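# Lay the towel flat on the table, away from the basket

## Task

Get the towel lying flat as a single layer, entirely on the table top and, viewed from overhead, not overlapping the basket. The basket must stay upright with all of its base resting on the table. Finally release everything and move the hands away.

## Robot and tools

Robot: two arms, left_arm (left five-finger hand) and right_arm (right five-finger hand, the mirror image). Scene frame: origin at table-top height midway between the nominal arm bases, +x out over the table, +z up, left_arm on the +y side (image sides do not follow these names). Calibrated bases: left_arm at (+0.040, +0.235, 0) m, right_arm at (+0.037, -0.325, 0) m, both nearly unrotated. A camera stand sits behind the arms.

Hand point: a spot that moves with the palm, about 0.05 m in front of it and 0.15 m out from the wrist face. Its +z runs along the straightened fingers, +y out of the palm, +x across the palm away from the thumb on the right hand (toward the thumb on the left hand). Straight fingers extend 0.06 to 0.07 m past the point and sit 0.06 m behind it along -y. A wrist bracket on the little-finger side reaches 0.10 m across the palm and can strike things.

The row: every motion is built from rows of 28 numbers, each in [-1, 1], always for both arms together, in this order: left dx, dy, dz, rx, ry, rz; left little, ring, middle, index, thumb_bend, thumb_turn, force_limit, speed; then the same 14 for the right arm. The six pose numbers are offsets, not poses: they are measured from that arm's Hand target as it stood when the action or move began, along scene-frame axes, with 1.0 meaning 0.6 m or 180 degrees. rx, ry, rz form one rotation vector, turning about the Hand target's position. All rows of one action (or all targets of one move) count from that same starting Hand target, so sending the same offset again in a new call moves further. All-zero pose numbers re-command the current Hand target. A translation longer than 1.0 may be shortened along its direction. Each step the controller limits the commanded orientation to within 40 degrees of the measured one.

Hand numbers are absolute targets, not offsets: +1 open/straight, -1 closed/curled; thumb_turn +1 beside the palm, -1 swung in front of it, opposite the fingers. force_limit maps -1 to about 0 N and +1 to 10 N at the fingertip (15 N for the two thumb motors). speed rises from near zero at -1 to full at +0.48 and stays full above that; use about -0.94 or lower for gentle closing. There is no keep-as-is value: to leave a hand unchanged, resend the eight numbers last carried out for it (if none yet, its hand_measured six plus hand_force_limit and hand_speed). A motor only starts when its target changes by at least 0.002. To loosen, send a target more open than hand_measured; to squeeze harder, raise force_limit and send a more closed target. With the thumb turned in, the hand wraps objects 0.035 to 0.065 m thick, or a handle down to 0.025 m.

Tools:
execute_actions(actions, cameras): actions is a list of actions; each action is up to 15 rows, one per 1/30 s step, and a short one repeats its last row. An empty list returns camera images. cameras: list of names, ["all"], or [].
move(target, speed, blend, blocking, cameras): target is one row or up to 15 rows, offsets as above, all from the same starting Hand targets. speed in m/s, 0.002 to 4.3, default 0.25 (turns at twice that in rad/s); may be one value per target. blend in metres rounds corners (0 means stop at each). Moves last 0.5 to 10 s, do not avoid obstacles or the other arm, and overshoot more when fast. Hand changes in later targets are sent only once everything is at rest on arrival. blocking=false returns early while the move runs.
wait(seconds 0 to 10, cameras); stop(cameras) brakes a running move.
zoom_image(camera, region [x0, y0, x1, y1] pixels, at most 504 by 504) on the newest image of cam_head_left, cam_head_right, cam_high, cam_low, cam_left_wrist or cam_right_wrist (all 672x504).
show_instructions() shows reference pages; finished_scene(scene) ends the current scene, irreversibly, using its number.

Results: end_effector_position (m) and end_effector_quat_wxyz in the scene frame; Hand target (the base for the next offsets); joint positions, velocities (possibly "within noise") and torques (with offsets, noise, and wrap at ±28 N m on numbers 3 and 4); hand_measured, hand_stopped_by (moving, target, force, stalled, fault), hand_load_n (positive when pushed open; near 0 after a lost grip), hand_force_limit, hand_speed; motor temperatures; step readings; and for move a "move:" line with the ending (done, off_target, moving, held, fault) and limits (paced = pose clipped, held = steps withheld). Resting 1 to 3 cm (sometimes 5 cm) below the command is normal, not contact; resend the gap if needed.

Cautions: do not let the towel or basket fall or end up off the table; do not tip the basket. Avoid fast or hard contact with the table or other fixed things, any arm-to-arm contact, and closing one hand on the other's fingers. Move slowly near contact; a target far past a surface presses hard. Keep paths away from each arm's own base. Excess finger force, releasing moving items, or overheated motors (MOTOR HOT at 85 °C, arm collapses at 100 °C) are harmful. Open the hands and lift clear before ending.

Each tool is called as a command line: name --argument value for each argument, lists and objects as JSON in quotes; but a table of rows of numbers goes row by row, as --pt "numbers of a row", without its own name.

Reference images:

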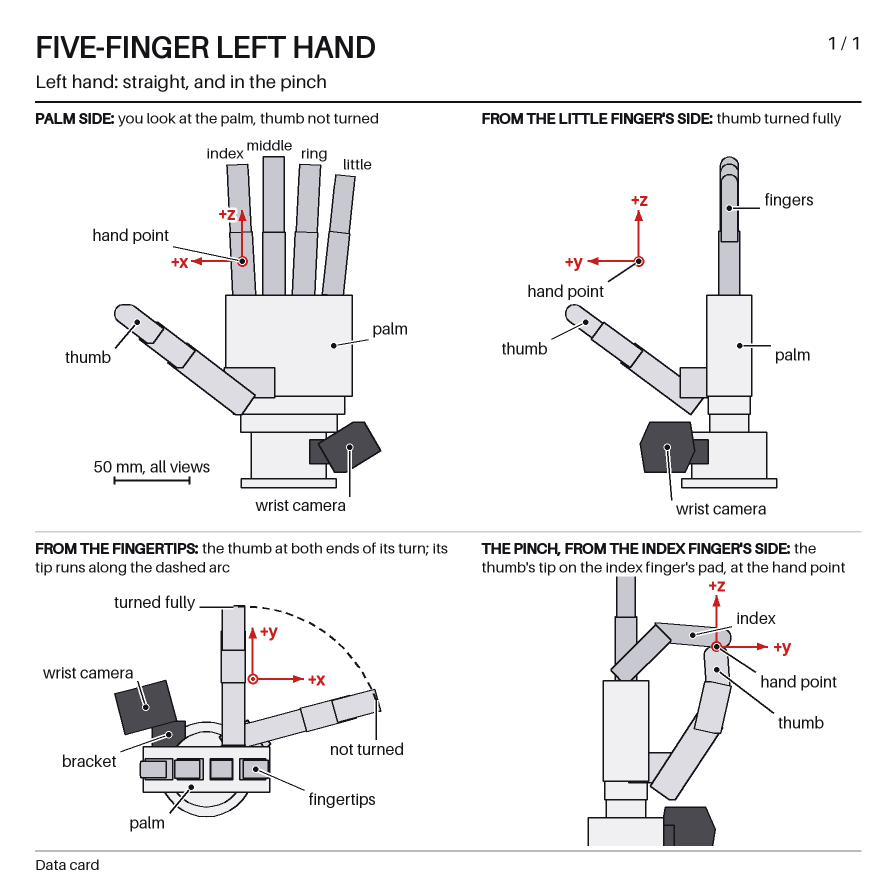

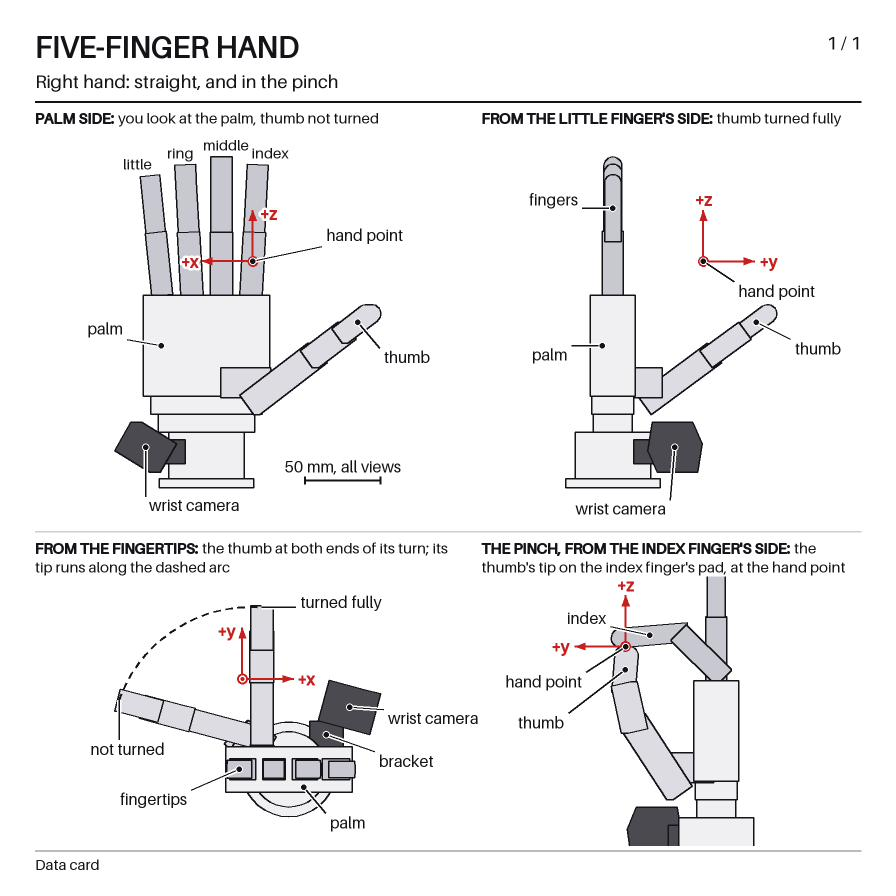

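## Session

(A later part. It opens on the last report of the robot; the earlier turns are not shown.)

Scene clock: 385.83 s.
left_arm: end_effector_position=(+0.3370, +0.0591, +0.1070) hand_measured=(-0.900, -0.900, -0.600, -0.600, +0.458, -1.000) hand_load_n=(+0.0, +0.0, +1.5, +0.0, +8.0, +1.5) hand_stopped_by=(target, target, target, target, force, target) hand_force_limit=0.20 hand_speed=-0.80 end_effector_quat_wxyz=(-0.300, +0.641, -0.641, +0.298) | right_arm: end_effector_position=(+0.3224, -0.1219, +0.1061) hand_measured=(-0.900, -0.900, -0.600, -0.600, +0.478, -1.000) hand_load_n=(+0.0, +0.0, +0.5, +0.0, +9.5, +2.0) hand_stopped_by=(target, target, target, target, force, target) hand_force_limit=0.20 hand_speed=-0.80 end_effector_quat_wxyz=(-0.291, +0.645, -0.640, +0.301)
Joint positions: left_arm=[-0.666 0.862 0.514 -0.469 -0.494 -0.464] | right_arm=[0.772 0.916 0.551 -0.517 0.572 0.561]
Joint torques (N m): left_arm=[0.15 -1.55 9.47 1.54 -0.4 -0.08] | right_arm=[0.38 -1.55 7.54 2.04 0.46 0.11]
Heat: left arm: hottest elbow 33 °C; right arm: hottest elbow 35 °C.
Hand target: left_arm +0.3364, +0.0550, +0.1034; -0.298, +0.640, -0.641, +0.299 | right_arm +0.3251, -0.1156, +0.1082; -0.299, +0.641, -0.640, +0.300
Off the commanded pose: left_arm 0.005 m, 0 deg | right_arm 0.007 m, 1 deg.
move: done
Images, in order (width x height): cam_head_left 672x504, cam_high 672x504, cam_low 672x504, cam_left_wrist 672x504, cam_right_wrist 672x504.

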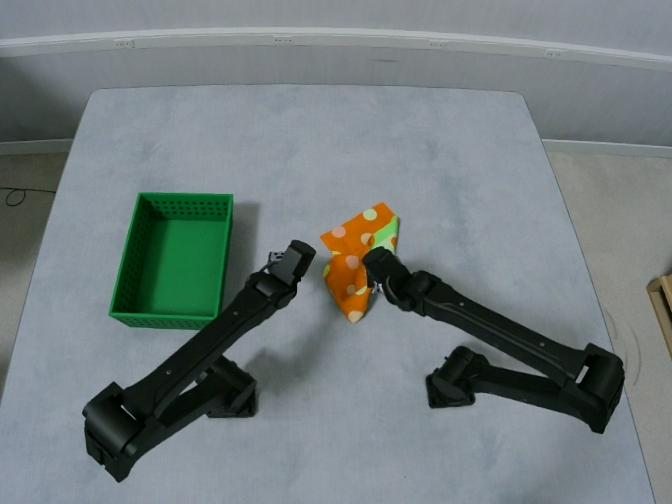

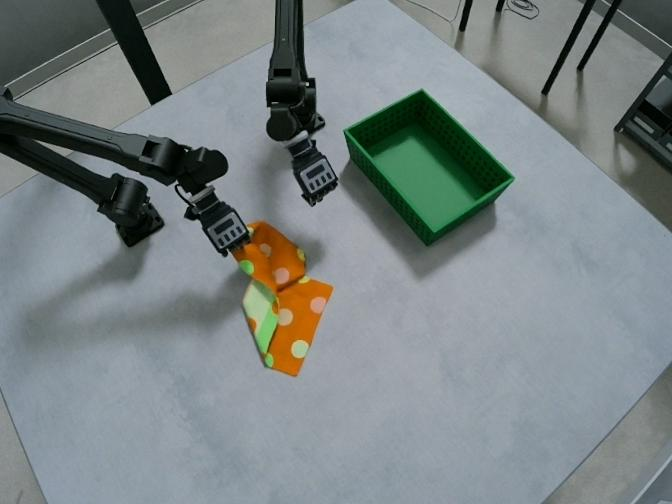

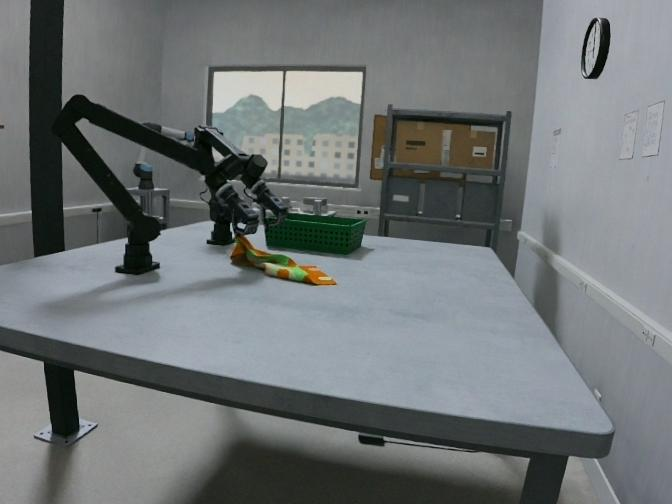

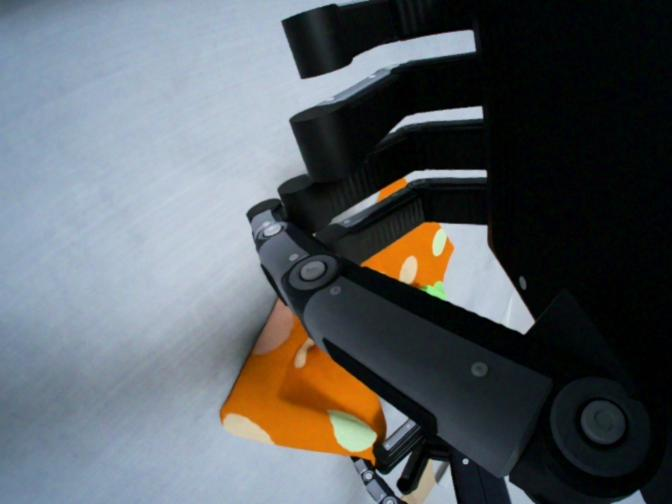

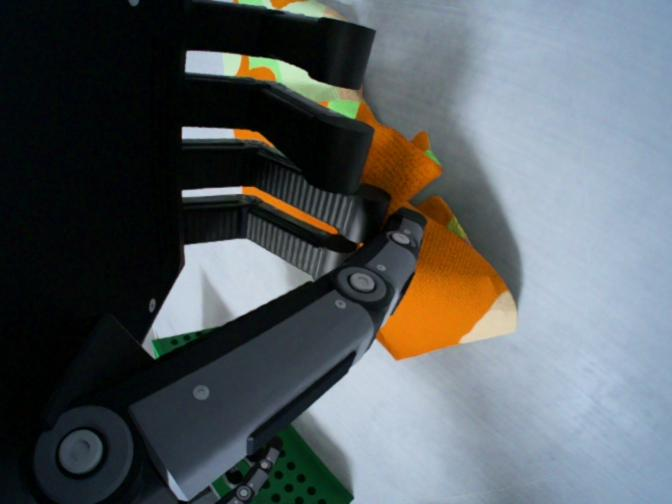

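move --target '[0,0.05,0.1,0,0,0, -0.1, -0.1, -0.1, -0.1, 0.4, -1, 0.2, -0.5, 0.06,-0.34,-0.047,0,0,0, -0.9, -0.9, -0.6, -0.6, -0.3, -1, 0.2, -0.8]' --speed 0.15 --cameras '["cam_low","cam_high","cam_head_left"]'

zoom_image --camera "cam_head_left" --region '[270, 180, 450, 340]'

zoom_image --camera "cam_high" --region '[150, 180, 360, 430]'

Scene clock: 393.40 s.
left_arm: end_effector_position=(+0.3254, +0.0882, +0.1379) hand_measured=(-0.100, -0.100, -0.100, -0.100, +0.442, -1.000) hand_load_n=(+0.5, +0.0, +0.5, +0.0, +0.0, +0.0) hand_stopped_by=(target, target, target, target, force, target) hand_force_limit=0.20 hand_speed=-0.50 end_effector_quat_wxyz=(-0.293, +0.642, -0.650, +0.282) | right_arm: end_effector_position=(+0.3540, -0.3158, +0.0753) hand_measured=(-0.900, -0.900, -0.600, -0.600, +0.478, -1.000) hand_load_n=(+0.0, +0.0, +0.0, +0.0, +9.5, +2.0) hand_stopped_by=(target, target, target, target, force, target) hand_force_limit=0.20 hand_speed=-0.80 end_effector_quat_wxyz=(-0.296, +0.642, -0.644, +0.291)
Joint positions: left_arm=[-0.584 0.751 0.565 -0.641 -0.428 -0.397] | right_arm=[-0.116 0.796 0.387 -0.309 -0.087 -0.065]
Joint torques (N m): left_arm=[2.32 -2.32 14.35 0.75 -0.11 0.1] | right_arm=[-1.03 -0.38 7.99 2.26 -0.05 -0.11]
Heat: left arm: hottest elbow 34 °C; right arm: hottest elbow 36 °C.
Hand target: left_arm +0.3364, +0.0850, +0.1635; -0.298, +0.641, -0.641, +0.299 | right_arm +0.3610, -0.3197, +0.0800; -0.299, +0.641, -0.640, +0.300
Off the commanded pose: left_arm 0.028 m, 2 deg | right_arm 0.009 m, 1 deg.
move: off_target (left_arm)
Images, in order (width x height): cam_head_left 672x504, cam_high 672x504, cam_low 672x504.

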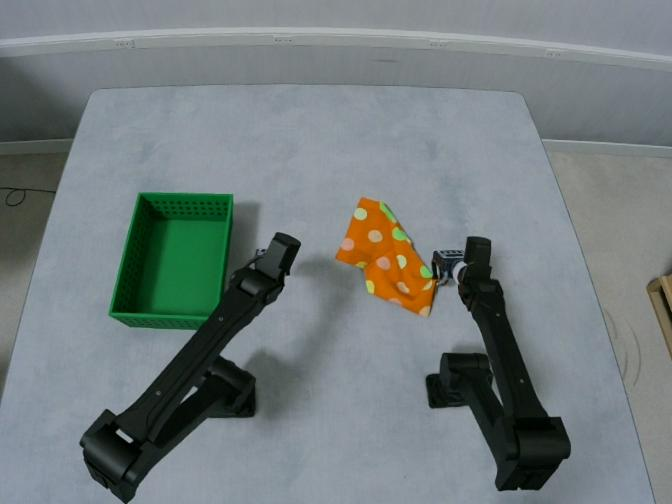

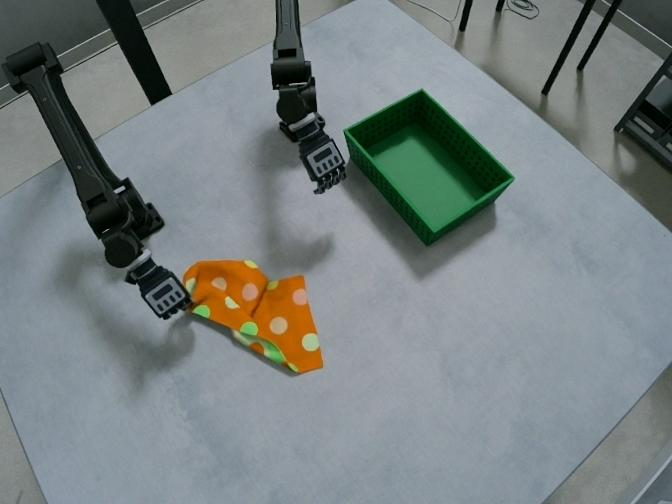

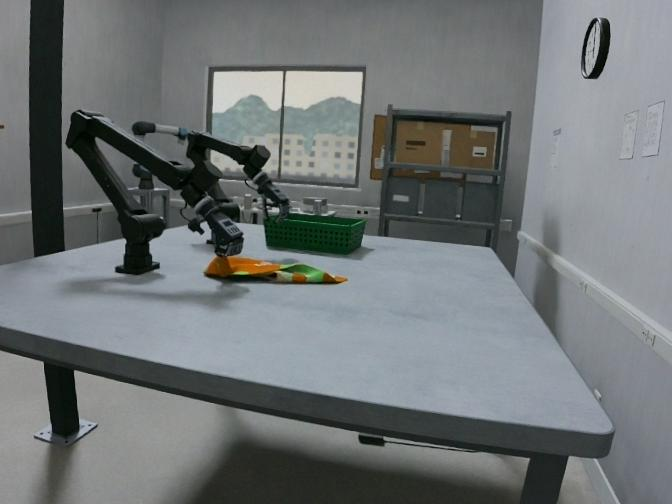

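Scaled by 2.800 from the camera's 672x504 image, which has a finer 960x720 frame.

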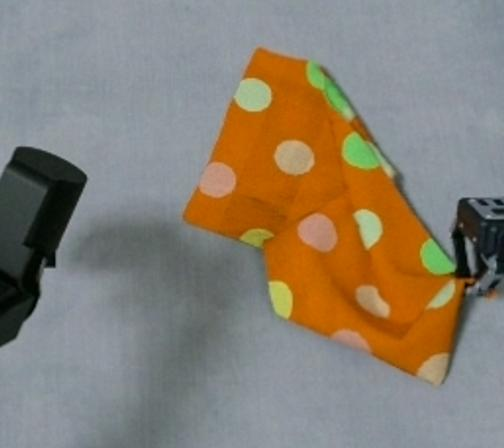

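Scaled by 2.016 from the camera's 672x504 image, which has a finer 960x720 frame.

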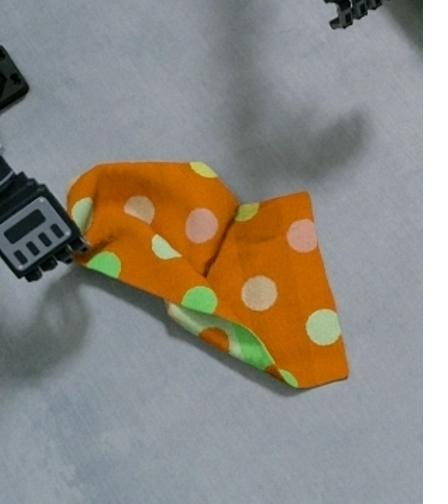

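move --pt "0.18 -0.3 -0.06 0 0 0 -0.9 -0.9 0.1 0.1 0.9 -1 0.2 -0.4 0 0 0 0 0 0 -0.9 -0.9 -0.6 -0.6 -0.3 -1 0.2 -0.8" --pt "0.33 -0.465 -0.1 0 0 0 -0.9 -0.9 0.1 0.1 0.9 -1 0.2 -0.4 0 0 0 0 0 0 -0.9 -0.9 -0.6 -0.6 -0.3 -1 0.2 -0.8" --pt "0.33 -0.465 -0.19 0 0 0 -0.9 -0.9 0.1 0.1 0.9 -1 0.2 -0.4 0 0 0 0 0 0 -0.9 -0.9 -0.6 -0.6 -0.3 -1 0.2 -0.8" --speed '[0.25,0.2,0.1]' --blend '[0.03,0.01,0]' --cameras '["cam_high","cam_left_wrist","cam_head_left"]'

zoom_image --camera "cam_high" --region '[150, 180, 360, 430]'

Scene clock: 400.80 s.
left_arm: end_effector_position=(+0.5356, -0.1859, +0.0599) hand_measured=(-0.900, -0.900, +0.100, +0.100, +0.900, -1.000) hand_load_n=(+0.0, +0.0, +0.0, +0.0, +0.0, +0.0) hand_stopped_by=(target, target, target, target, target, target) hand_force_limit=0.20 hand_speed=-0.40 end_effector_quat_wxyz=(-0.300, +0.641, -0.640, +0.300) | right_arm: end_effector_position=(+0.3540, -0.3157, +0.0753) hand_measured=(-0.900, -0.900, -0.600, -0.600, +0.478, -1.000) hand_load_n=(+0.0, +0.0, +0.5, +0.0, +9.5, +2.0) hand_stopped_by=(target, target, target, target, force, target) hand_force_limit=0.20 hand_speed=-0.80 end_effector_quat_wxyz=(-0.296, +0.642, -0.644, +0.291)
Joint positions: left_arm=[-0.796 1.797 1.256 -0.33 -0.579 -0.578] | right_arm=[-0.116 0.796 0.387 -0.309 -0.088 -0.066]
Joint torques (N m): left_arm=[0.67 -13.57 9.57 1.51 -0.46 -0.03] | right_arm=[-1.08 -0.38 8.02 2.25 -0.07 -0.12]
Heat: left arm: hottest elbow 34 °C; right arm: hottest elbow 36 °C.
Hand target: left_arm +0.5345, -0.1938, +0.0495; -0.299, +0.641, -0.641, +0.299 | right_arm +0.3610, -0.3197, +0.0800; -0.299, +0.641, -0.640, +0.299
Off the commanded pose: left_arm 0.013 m, 0 deg | right_arm 0.009 m, 1 deg.
move: off_target (left_arm)
Images, in order (width x height): cam_head_left 672x504, cam_high 672x504, cam_left_wrist 672x504.

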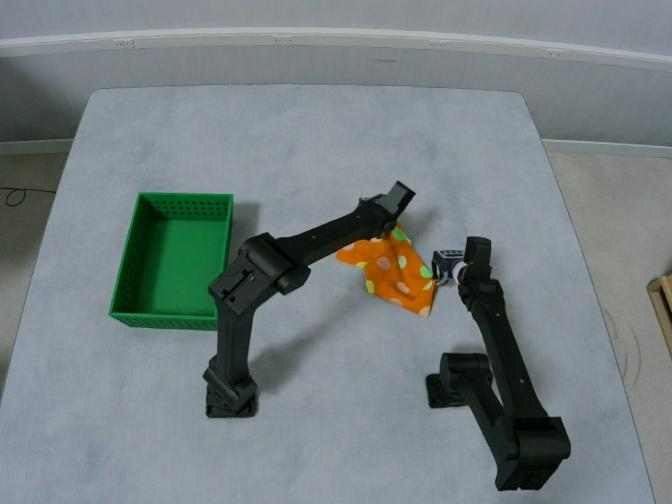

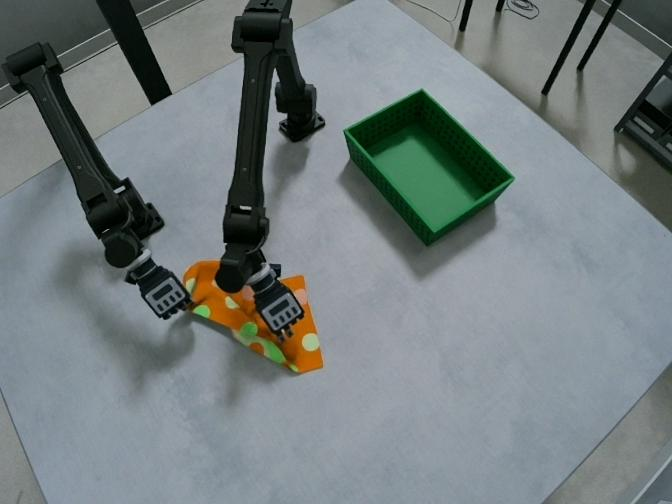

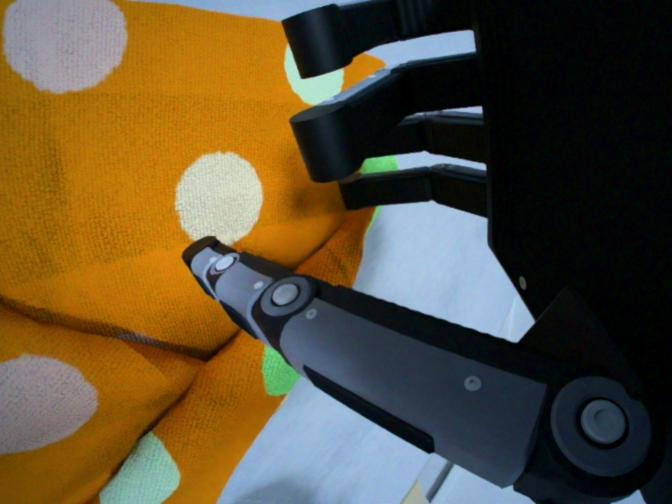

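Scaled by 2.016 from the camera's 672x504 image, which has a finer 960x720 frame.

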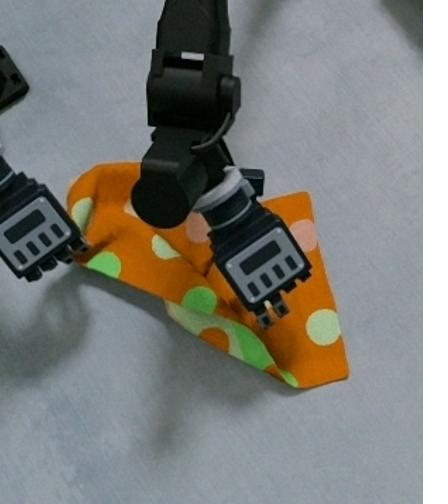

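move --pt "0.042 0 -0.03 0 0 0 -0.9 -0.9 0.1 0.1 0.9 -1 0.2 -0.4 0 0 0 0 0 0 -0.9 -0.9 -0.6 -0.6 -0.3 -1 0.2 -0.8" --pt "0.042 0 -0.09 0 0 0 -0.9 -0.9 0.1 0.1 0.9 -1 0.2 -0.4 0 0 0 0 0 0 -0.9 -0.9 -0.6 -0.6 -0.3 -1 0.2 -0.8" --pt "0.3 0.09 -0.09 0 0 0 -0.9 -0.9 0.1 0.1 0.9 -1 0.2 -0.4 0 0 -0.03 0 0 0 -0.9 -0.9 -0.6 -0.6 -0.3 -1 0.2 -0.8" --speed '[0.15,0.08,0.1]' --blend '[0.01,0,0]' --cameras '["cam_high","cam_low","cam_head_left"]'

zoom_image --camera "cam_high" --region '[150, 180, 400, 430]'

zoom_image --camera "cam_head_left" --region '[270, 150, 450, 340]'

Scene clock: 405.53 s.
left_arm: end_effector_position=(+0.6957, -0.1631, +0.0301) hand_measured=(-0.900, -0.900, +0.100, +0.100, +0.900, -1.000) hand_load_n=(+0.0, +0.0, -5.5, -0.5, +0.0, +0.0) hand_stopped_by=(target, target, target, target, target, target) hand_force_limit=0.20 hand_speed=-0.40 end_effector_quat_wxyz=(-0.292, +0.632, -0.639, +0.328) | right_arm: end_effector_position=(+0.3620, -0.3160, +0.0662) hand_measured=(-0.900, -0.900, -0.600, -0.600, +0.478, -1.000) hand_load_n=(+0.0, +0.0, +1.0, +0.0, +8.0, +2.5) hand_stopped_by=(target, target, target, target, force, target) hand_force_limit=0.20 hand_speed=-0.80 end_effector_quat_wxyz=(-0.304, +0.640, -0.639, +0.299)
Joint positions: left_arm=[-0.587 2.06 1.547 -0.218 -0.404 -0.391] | right_arm=[-0.116 0.835 0.363 -0.221 -0.091 -0.067]
Joint torques (N m): left_arm=[4.25 -15.09 11.89 0.8 -0.37 0.19] | right_arm=[-1.08 -0.56 6.89 1.84 0.07 -0.11]
Heat: left arm: hottest elbow 35 °C; right arm: hottest elbow 36 °C.
Hand target: left_arm +0.7144, -0.1399, -0.0046; -0.299, +0.641, -0.641, +0.299 | right_arm +0.3611, -0.3197, +0.0621; -0.299, +0.641, -0.640, +0.300
Off the commanded pose: left_arm 0.046 m, 4 deg | right_arm 0.006 m, 1 deg.
move: off_target (left_arm)
Images, in order (width x height): cam_head_left 672x504, cam_high 672x504, cam_low 672x504.

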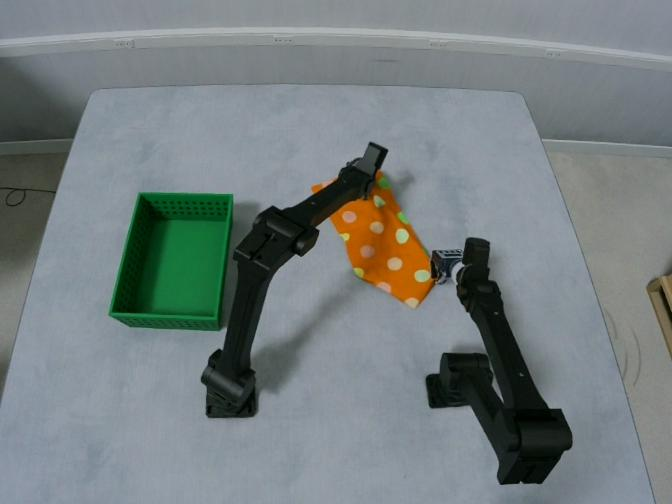

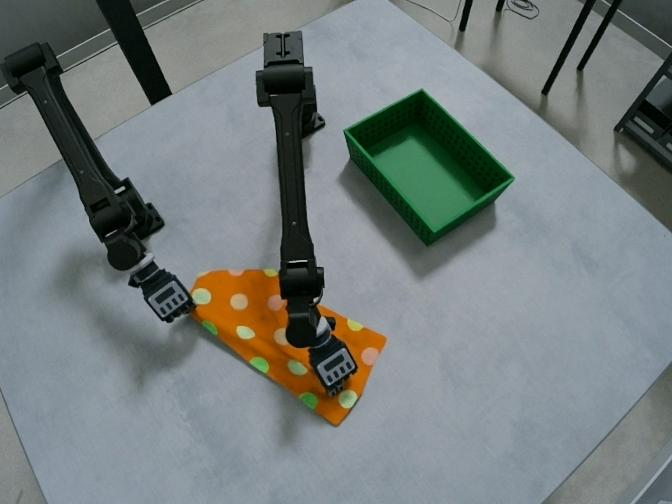

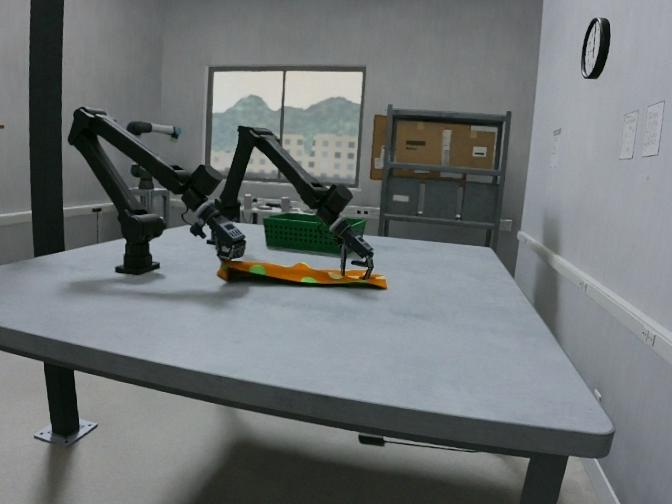

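Scaled by 2.016 from the camera's 672x504 image, which has a finer 960x720 frame.

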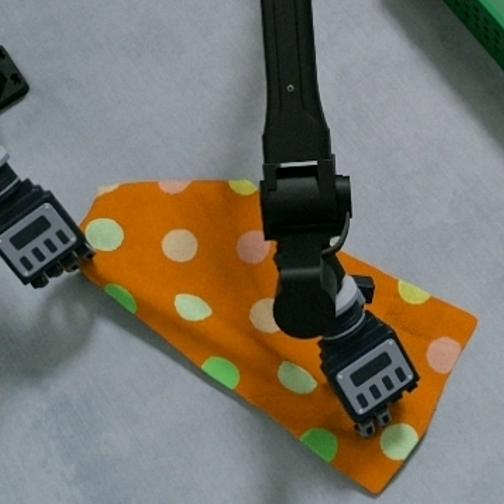

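Scaled by 2.653 from the camera's 672x504 image, which has a finer 960x720 frame.

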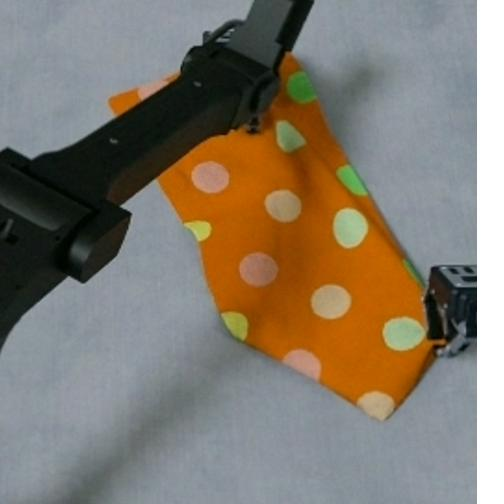

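move --pt "0 0 0 0 0 0 -0.9 -0.9 0.1 0.1 0.9 -1 0.2 -0.4 -0.033 0.033 0.25 0 0 0 -0.9 -0.9 -0.6 -0.6 -0.3 -1 0.2 -0.8" --pt "0 0 0 0 0 0 -0.9 -0.9 0.1 0.1 0.9 -1 0.2 -0.4 -0.117 0.24 0.3 0 0 0 -0.9 -0.9 -0.6 -0.6 -0.3 -1 0.2 -0.8" --speed '[0.15,0.15]' --blend '[0.02,0]' --cameras '["cam_high","cam_low","cam_head_left","cam_right_wrist"]'

zoom_image --camera "cam_head_left" --region '[270, 150, 450, 340]'

zoom_image --camera "cam_low" --region '[180, 190, 400, 310]'

Scene clock: 412.37 s.
left_arm: end_effector_position=(+0.7075, -0.1493, +0.0302) hand_measured=(-0.900, -0.900, +0.100, +0.100, +0.900, -1.000) hand_load_n=(+0.0, +0.0, -1.5, +0.0, +0.0, +0.0) hand_stopped_by=(target, target, target, target, target, target) hand_force_limit=0.20 hand_speed=-0.40 end_effector_quat_wxyz=(-0.298, +0.638, -0.632, +0.325) | right_arm: end_effector_position=(+0.2829, -0.1853, +0.2124) hand_measured=(-0.900, -0.900, -0.600, -0.600, +0.478, -1.000) hand_load_n=(+0.0, +0.0, +1.0, +0.0, +2.5, +1.0) hand_stopped_by=(target, target, target, target, force, target) hand_force_limit=0.20 hand_speed=-0.80 end_effector_quat_wxyz=(-0.276, +0.652, -0.640, +0.299)
Joint positions: left_arm=[-0.565 2.067 1.557 -0.218 -0.406 -0.386] | right_arm=[0.672 0.627 0.724 -0.968 0.506 0.474]
Joint torques (N m): left_arm=[2.67 -15.03 11.3 0.7 -0.29 0.12] | right_arm=[0.38 0.79 12.03 1.13 0.42 0.09]
Heat: left arm: hottest elbow 35 °C; right arm: hottest elbow 37 °C.
Hand target: left_arm +0.7145, -0.1400, -0.0045; -0.299, +0.641, -0.641, +0.299 | right_arm +0.2910, -0.1757, +0.2420; -0.299, +0.641, -0.640, +0.300
Off the commanded pose: left_arm 0.037 m, 3 deg | right_arm 0.032 m, 3 deg.
move: off_target (left_arm, right_arm)
Images, in order (width x height): cam_head_left 672x504, cam_high 672x504, cam_low 672x504, cam_right_wrist 672x504.

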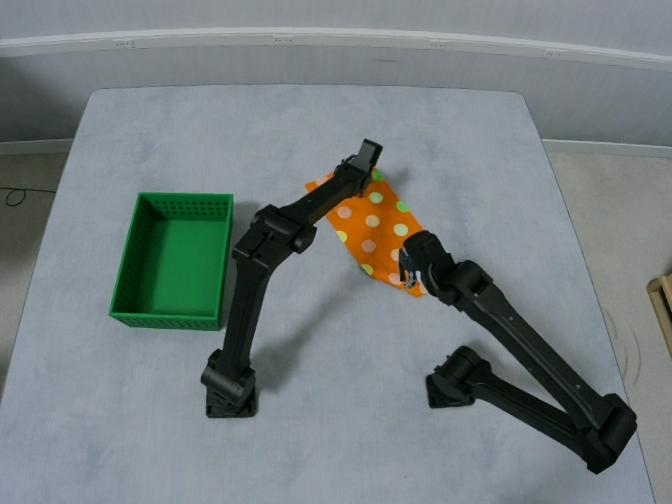

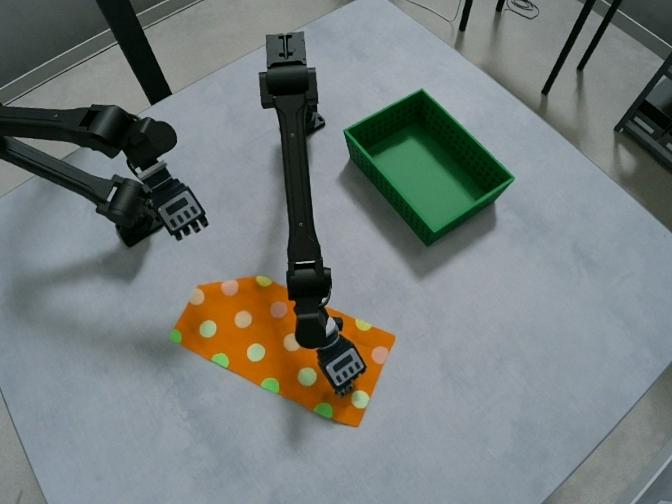

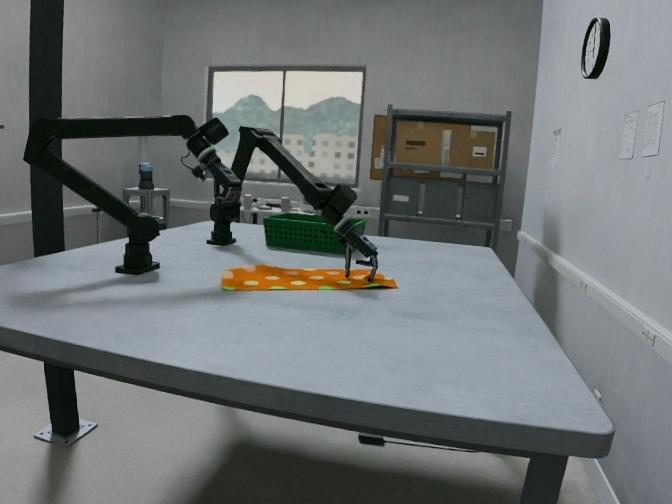

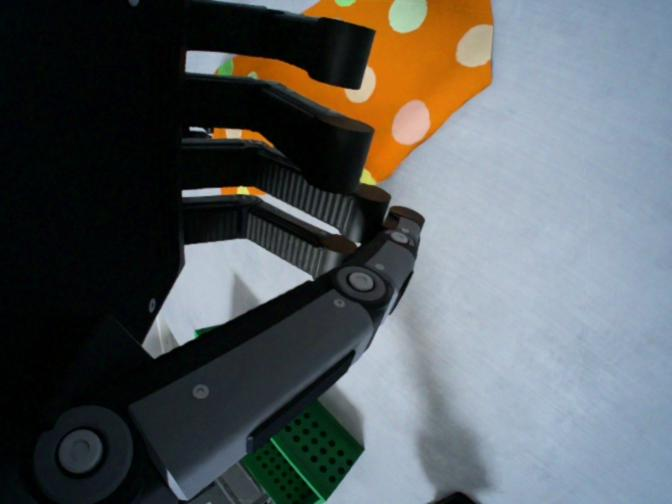

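Scaled by 2.653 from the camera's 672x504 image, which has a finer 960x720 frame.

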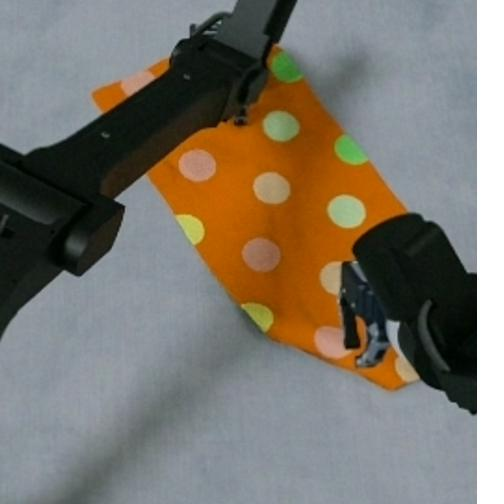

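Scaled by 2.291 from the camera's 672x504 image, which has a finer 960x720 frame.

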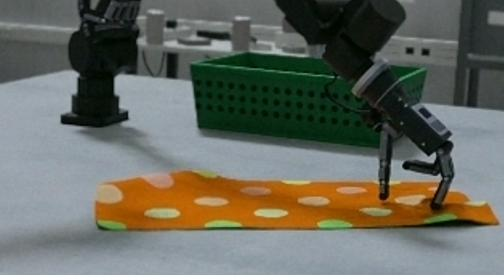

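move --target '[0.225,0.108,0,0,0,0, -0.9, -0.9, 0.1, 0.1, 0.9, -1, 0.2, -0.4, 0.2,-0.33,-0.05,0,0,0.144, -0.9, -0.9, 0.1, 0.1, 0.9, -1, 0.2, -0.5]' --speed 0.15 --cameras '["cam_high","cam_low","cam_head_left","cam_right_wrist"]'

zoom_image --camera "cam_head_left" --region '[270, 130, 450, 320]'

zoom_image --camera "cam_high" --region '[180, 230, 450, 480]'

Scene clock: 420.63 s.
left_arm: end_effector_position=(+0.8435, -0.0844, +0.0327) hand_measured=(-0.900, -0.900, +0.100, +0.100, +0.900, -1.000) hand_load_n=(+0.0, +0.0, -2.0, +0.0, +0.0, +0.5) hand_stopped_by=(target, target, target, target, target, target) hand_force_limit=0.20 hand_speed=-0.40 end_effector_quat_wxyz=(-0.303, +0.637, -0.632, +0.321) | right_arm: end_effector_position=(+0.3958, -0.3642, +0.1895) hand_measured=(-0.900, -0.900, +0.100, +0.100, +0.900, -1.000) hand_load_n=(+0.0, +0.0, +0.0, +0.0, +0.0, +0.0) hand_stopped_by=(target, target, target, target, target, target) hand_force_limit=0.20 hand_speed=-0.50 end_effector_quat_wxyz=(-0.356, +0.769, -0.490, +0.204)
Joint positions: left_arm=[-0.396 2.296 1.966 -0.359 -0.289 -0.263] | right_arm=[-0.407 1.031 0.852 -0.768 -0.617 -0.63]
Joint torques (N m): left_arm=[2.9 -18.55 12.83 0.64 -0.1 0.13] | right_arm=[-1.03 -3.14 11.56 0.98 -0.39 -0.12]
Heat: left arm: hottest elbow 35 °C; right arm: hottest elbow 40 °C.
Hand target: left_arm +0.8495, -0.0751, -0.0046; -0.299, +0.641, -0.641, +0.299 | right_arm +0.4110, -0.3736, +0.2121; -0.359, +0.768, -0.480, +0.225
Off the commanded pose: left_arm 0.039 m, 3 deg | right_arm 0.029 m, 3 deg.
move: off_target (left_arm, right_arm)
Images, in order (width x height): cam_head_left 672x504, cam_high 672x504, cam_low 672x504, cam_right_wrist 672x504.

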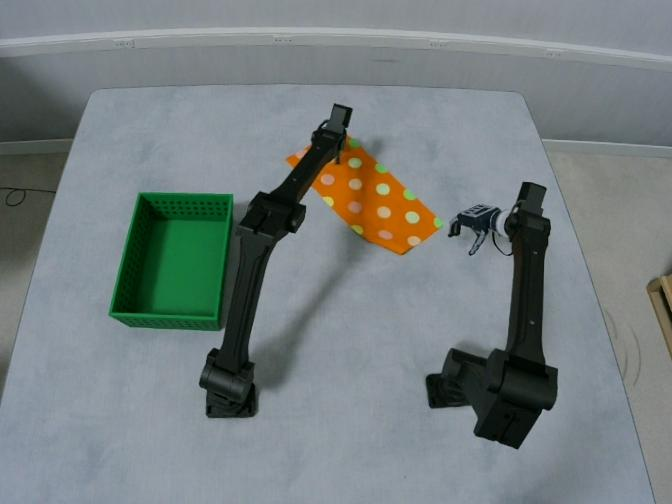

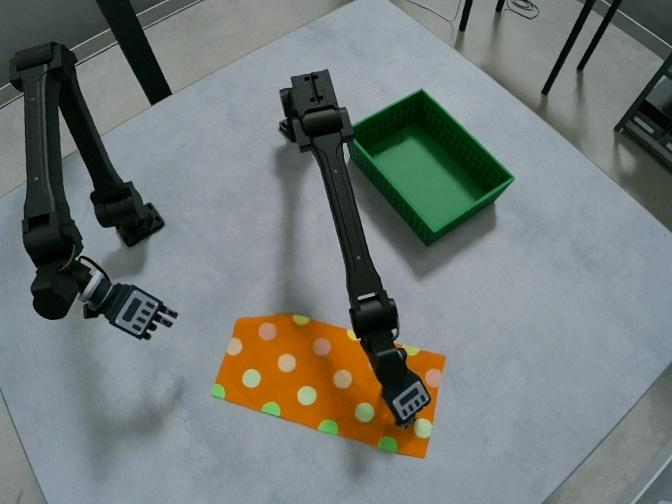

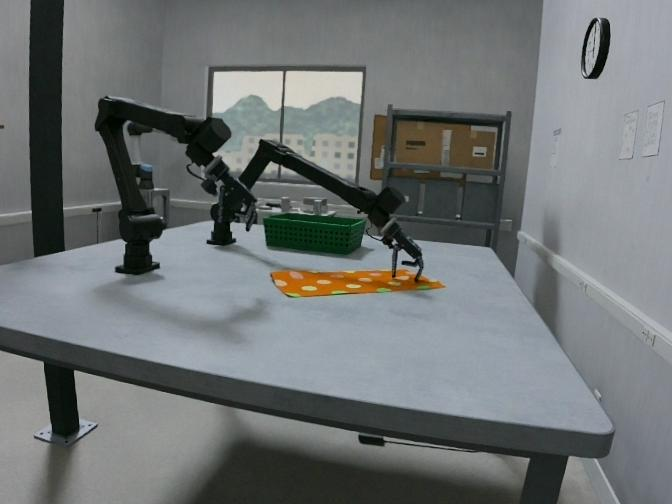

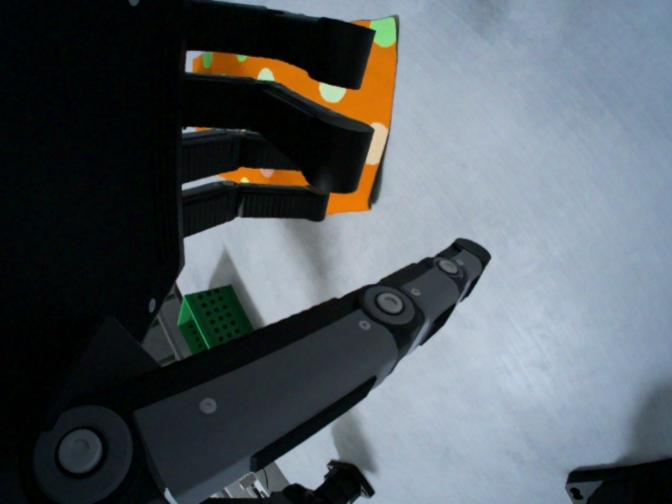

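Scaled by 2.653 from the camera's 672x504 image, which has a finer 960x720 frame.

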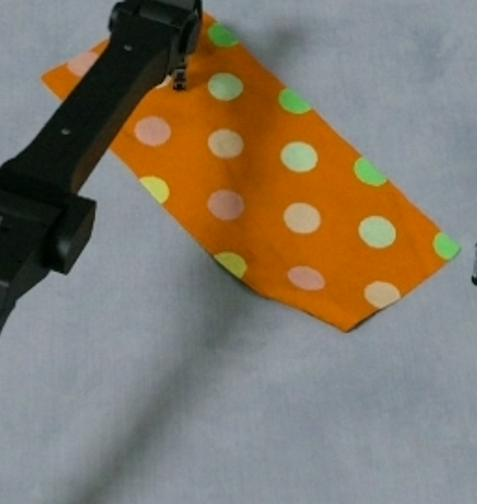

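Scaled by 1.867 from the camera's 672x504 image, which has a finer 960x720 frame.

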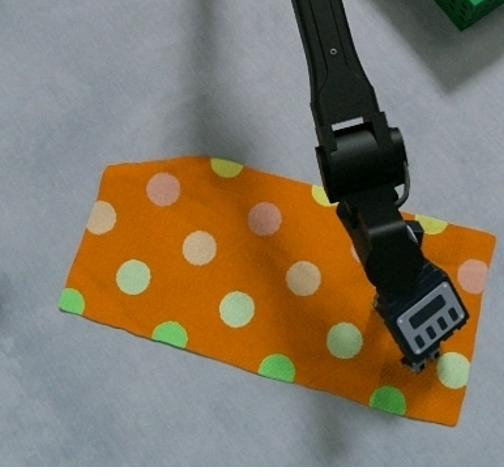

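move --pt "0 0 0.15 0 0 0 -0.9 -0.9 0.1 0.1 0.9 -1 0.2 -0.4 0.37 0.22 -0.17 0 0 0 -0.1 -0.1 -0.1 -0.1 0.5 -1 0.2 -0.5" --pt "-0.1 0.3 0.3 0 0 0 -0.9 -0.9 0.1 0.1 0.9 -1 0.2 -0.4 0.39 0.23 -0.35 0 0 0 -0.1 -0.1 -0.1 -0.1 0.5 -1 0.2 -0.5" --pt "-0.1 0.3 0.3 0 0 0 -0.9 -0.9 0.1 0.1 0.9 -1 0.2 -0.4 0.79 -0.07 -0.36 0 0 0 -0.1 -0.1 -0.1 -0.1 0.5 -1 0.2 -0.5" --speed '[0.2,0.15,0.25]' --blend '[0.02,0,0]' --cameras '["cam_high","cam_low","cam_head_left"]'

zoom_image --camera "cam_head_left" --region '[290, 100, 490, 290]'

zoom_image --camera "cam_high" --region '[180, 250, 450, 500]'

Scene clock: 429.20 s.
left_arm: end_effector_position=(+0.7900, +0.1043, +0.1774) hand_measured=(-0.900, -0.900, +0.100, +0.100, +0.900, -1.000) hand_load_n=(+0.0, +0.0, +0.5, +0.0, +0.0, +0.0) hand_stopped_by=(target, target, target, target, target, target) hand_force_limit=0.20 hand_speed=-0.40 end_effector_quat_wxyz=(-0.298, +0.644, -0.638, +0.300) | right_arm: end_effector_position=(+0.8839, -0.4063, +0.0310) hand_measured=(-0.100, -0.100, -0.100, -0.100, +0.500, -1.000) hand_load_n=(+0.0, +0.0, -3.5, +0.0, +0.0, +0.0) hand_stopped_by=(target, target, target, target, target, target) hand_force_limit=0.20 hand_speed=-0.50 end_effector_quat_wxyz=(-0.371, +0.762, -0.475, +0.236)
Joint positions: left_arm=[-0.158 1.918 1.741 -0.527 -0.119 -0.108] | right_arm=[-0.215 2.4 2.172 -0.545 -0.501 -0.447]
Joint torques (N m): left_arm=[1.73 -19.31 9.8 1.46 0.05 0.12] | right_arm=[-1.03 -15.44 9.59 0.94 0.05 -0.22]
Heat: left arm: hottest elbow 35 °C; right arm: hottest elbow 40 °C.
Hand target: left_arm +0.7896, +0.1050, +0.1753; -0.299, +0.641, -0.641, +0.299 | right_arm +0.8849, -0.4159, -0.0039; -0.359, +0.768, -0.480, +0.225
Off the commanded pose: left_arm 0.002 m, 1 deg | right_arm 0.036 m, 2 deg.
move: off_target (right_arm)
Images, in order (width x height): cam_head_left 672x504, cam_high 672x504, cam_low 672x504.

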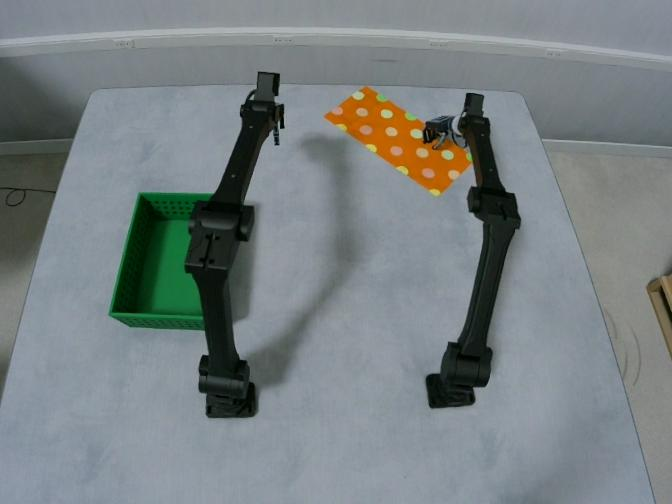

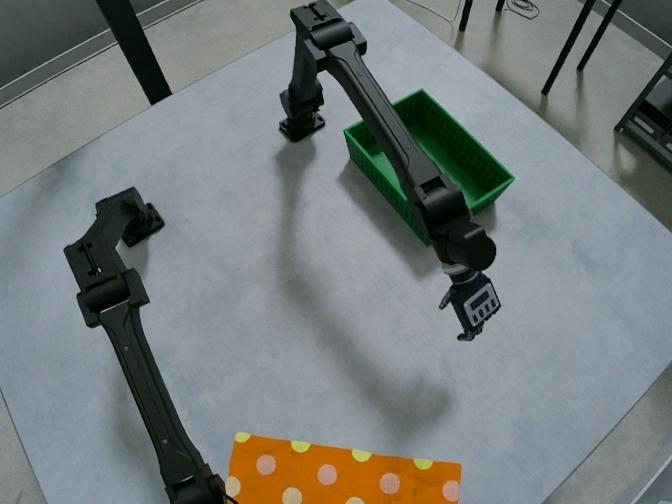

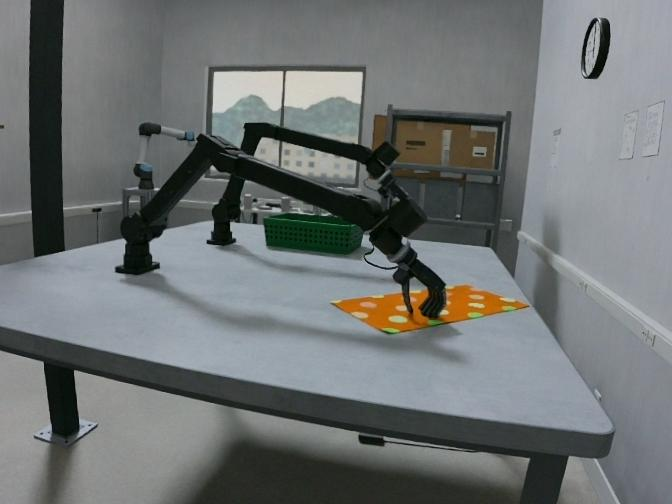

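Scaled by 2.520 from the camera's 672x504 image, which has a finer 960x720 frame.

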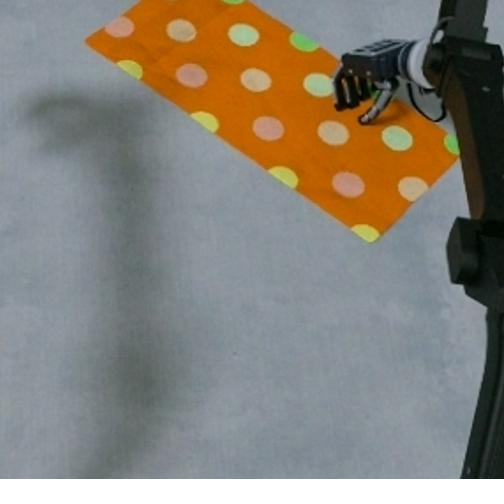

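Scaled by 1.867 from the camera's 672x504 image, which has a finer 960x720 frame.

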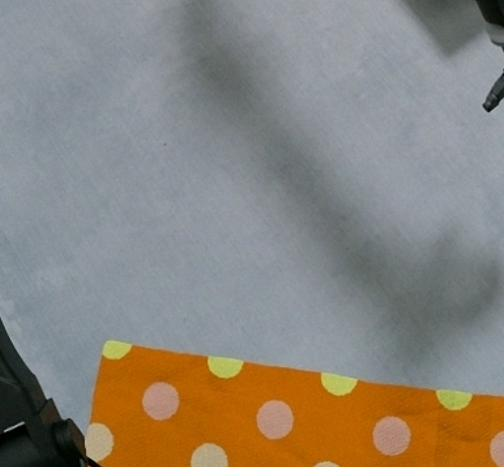

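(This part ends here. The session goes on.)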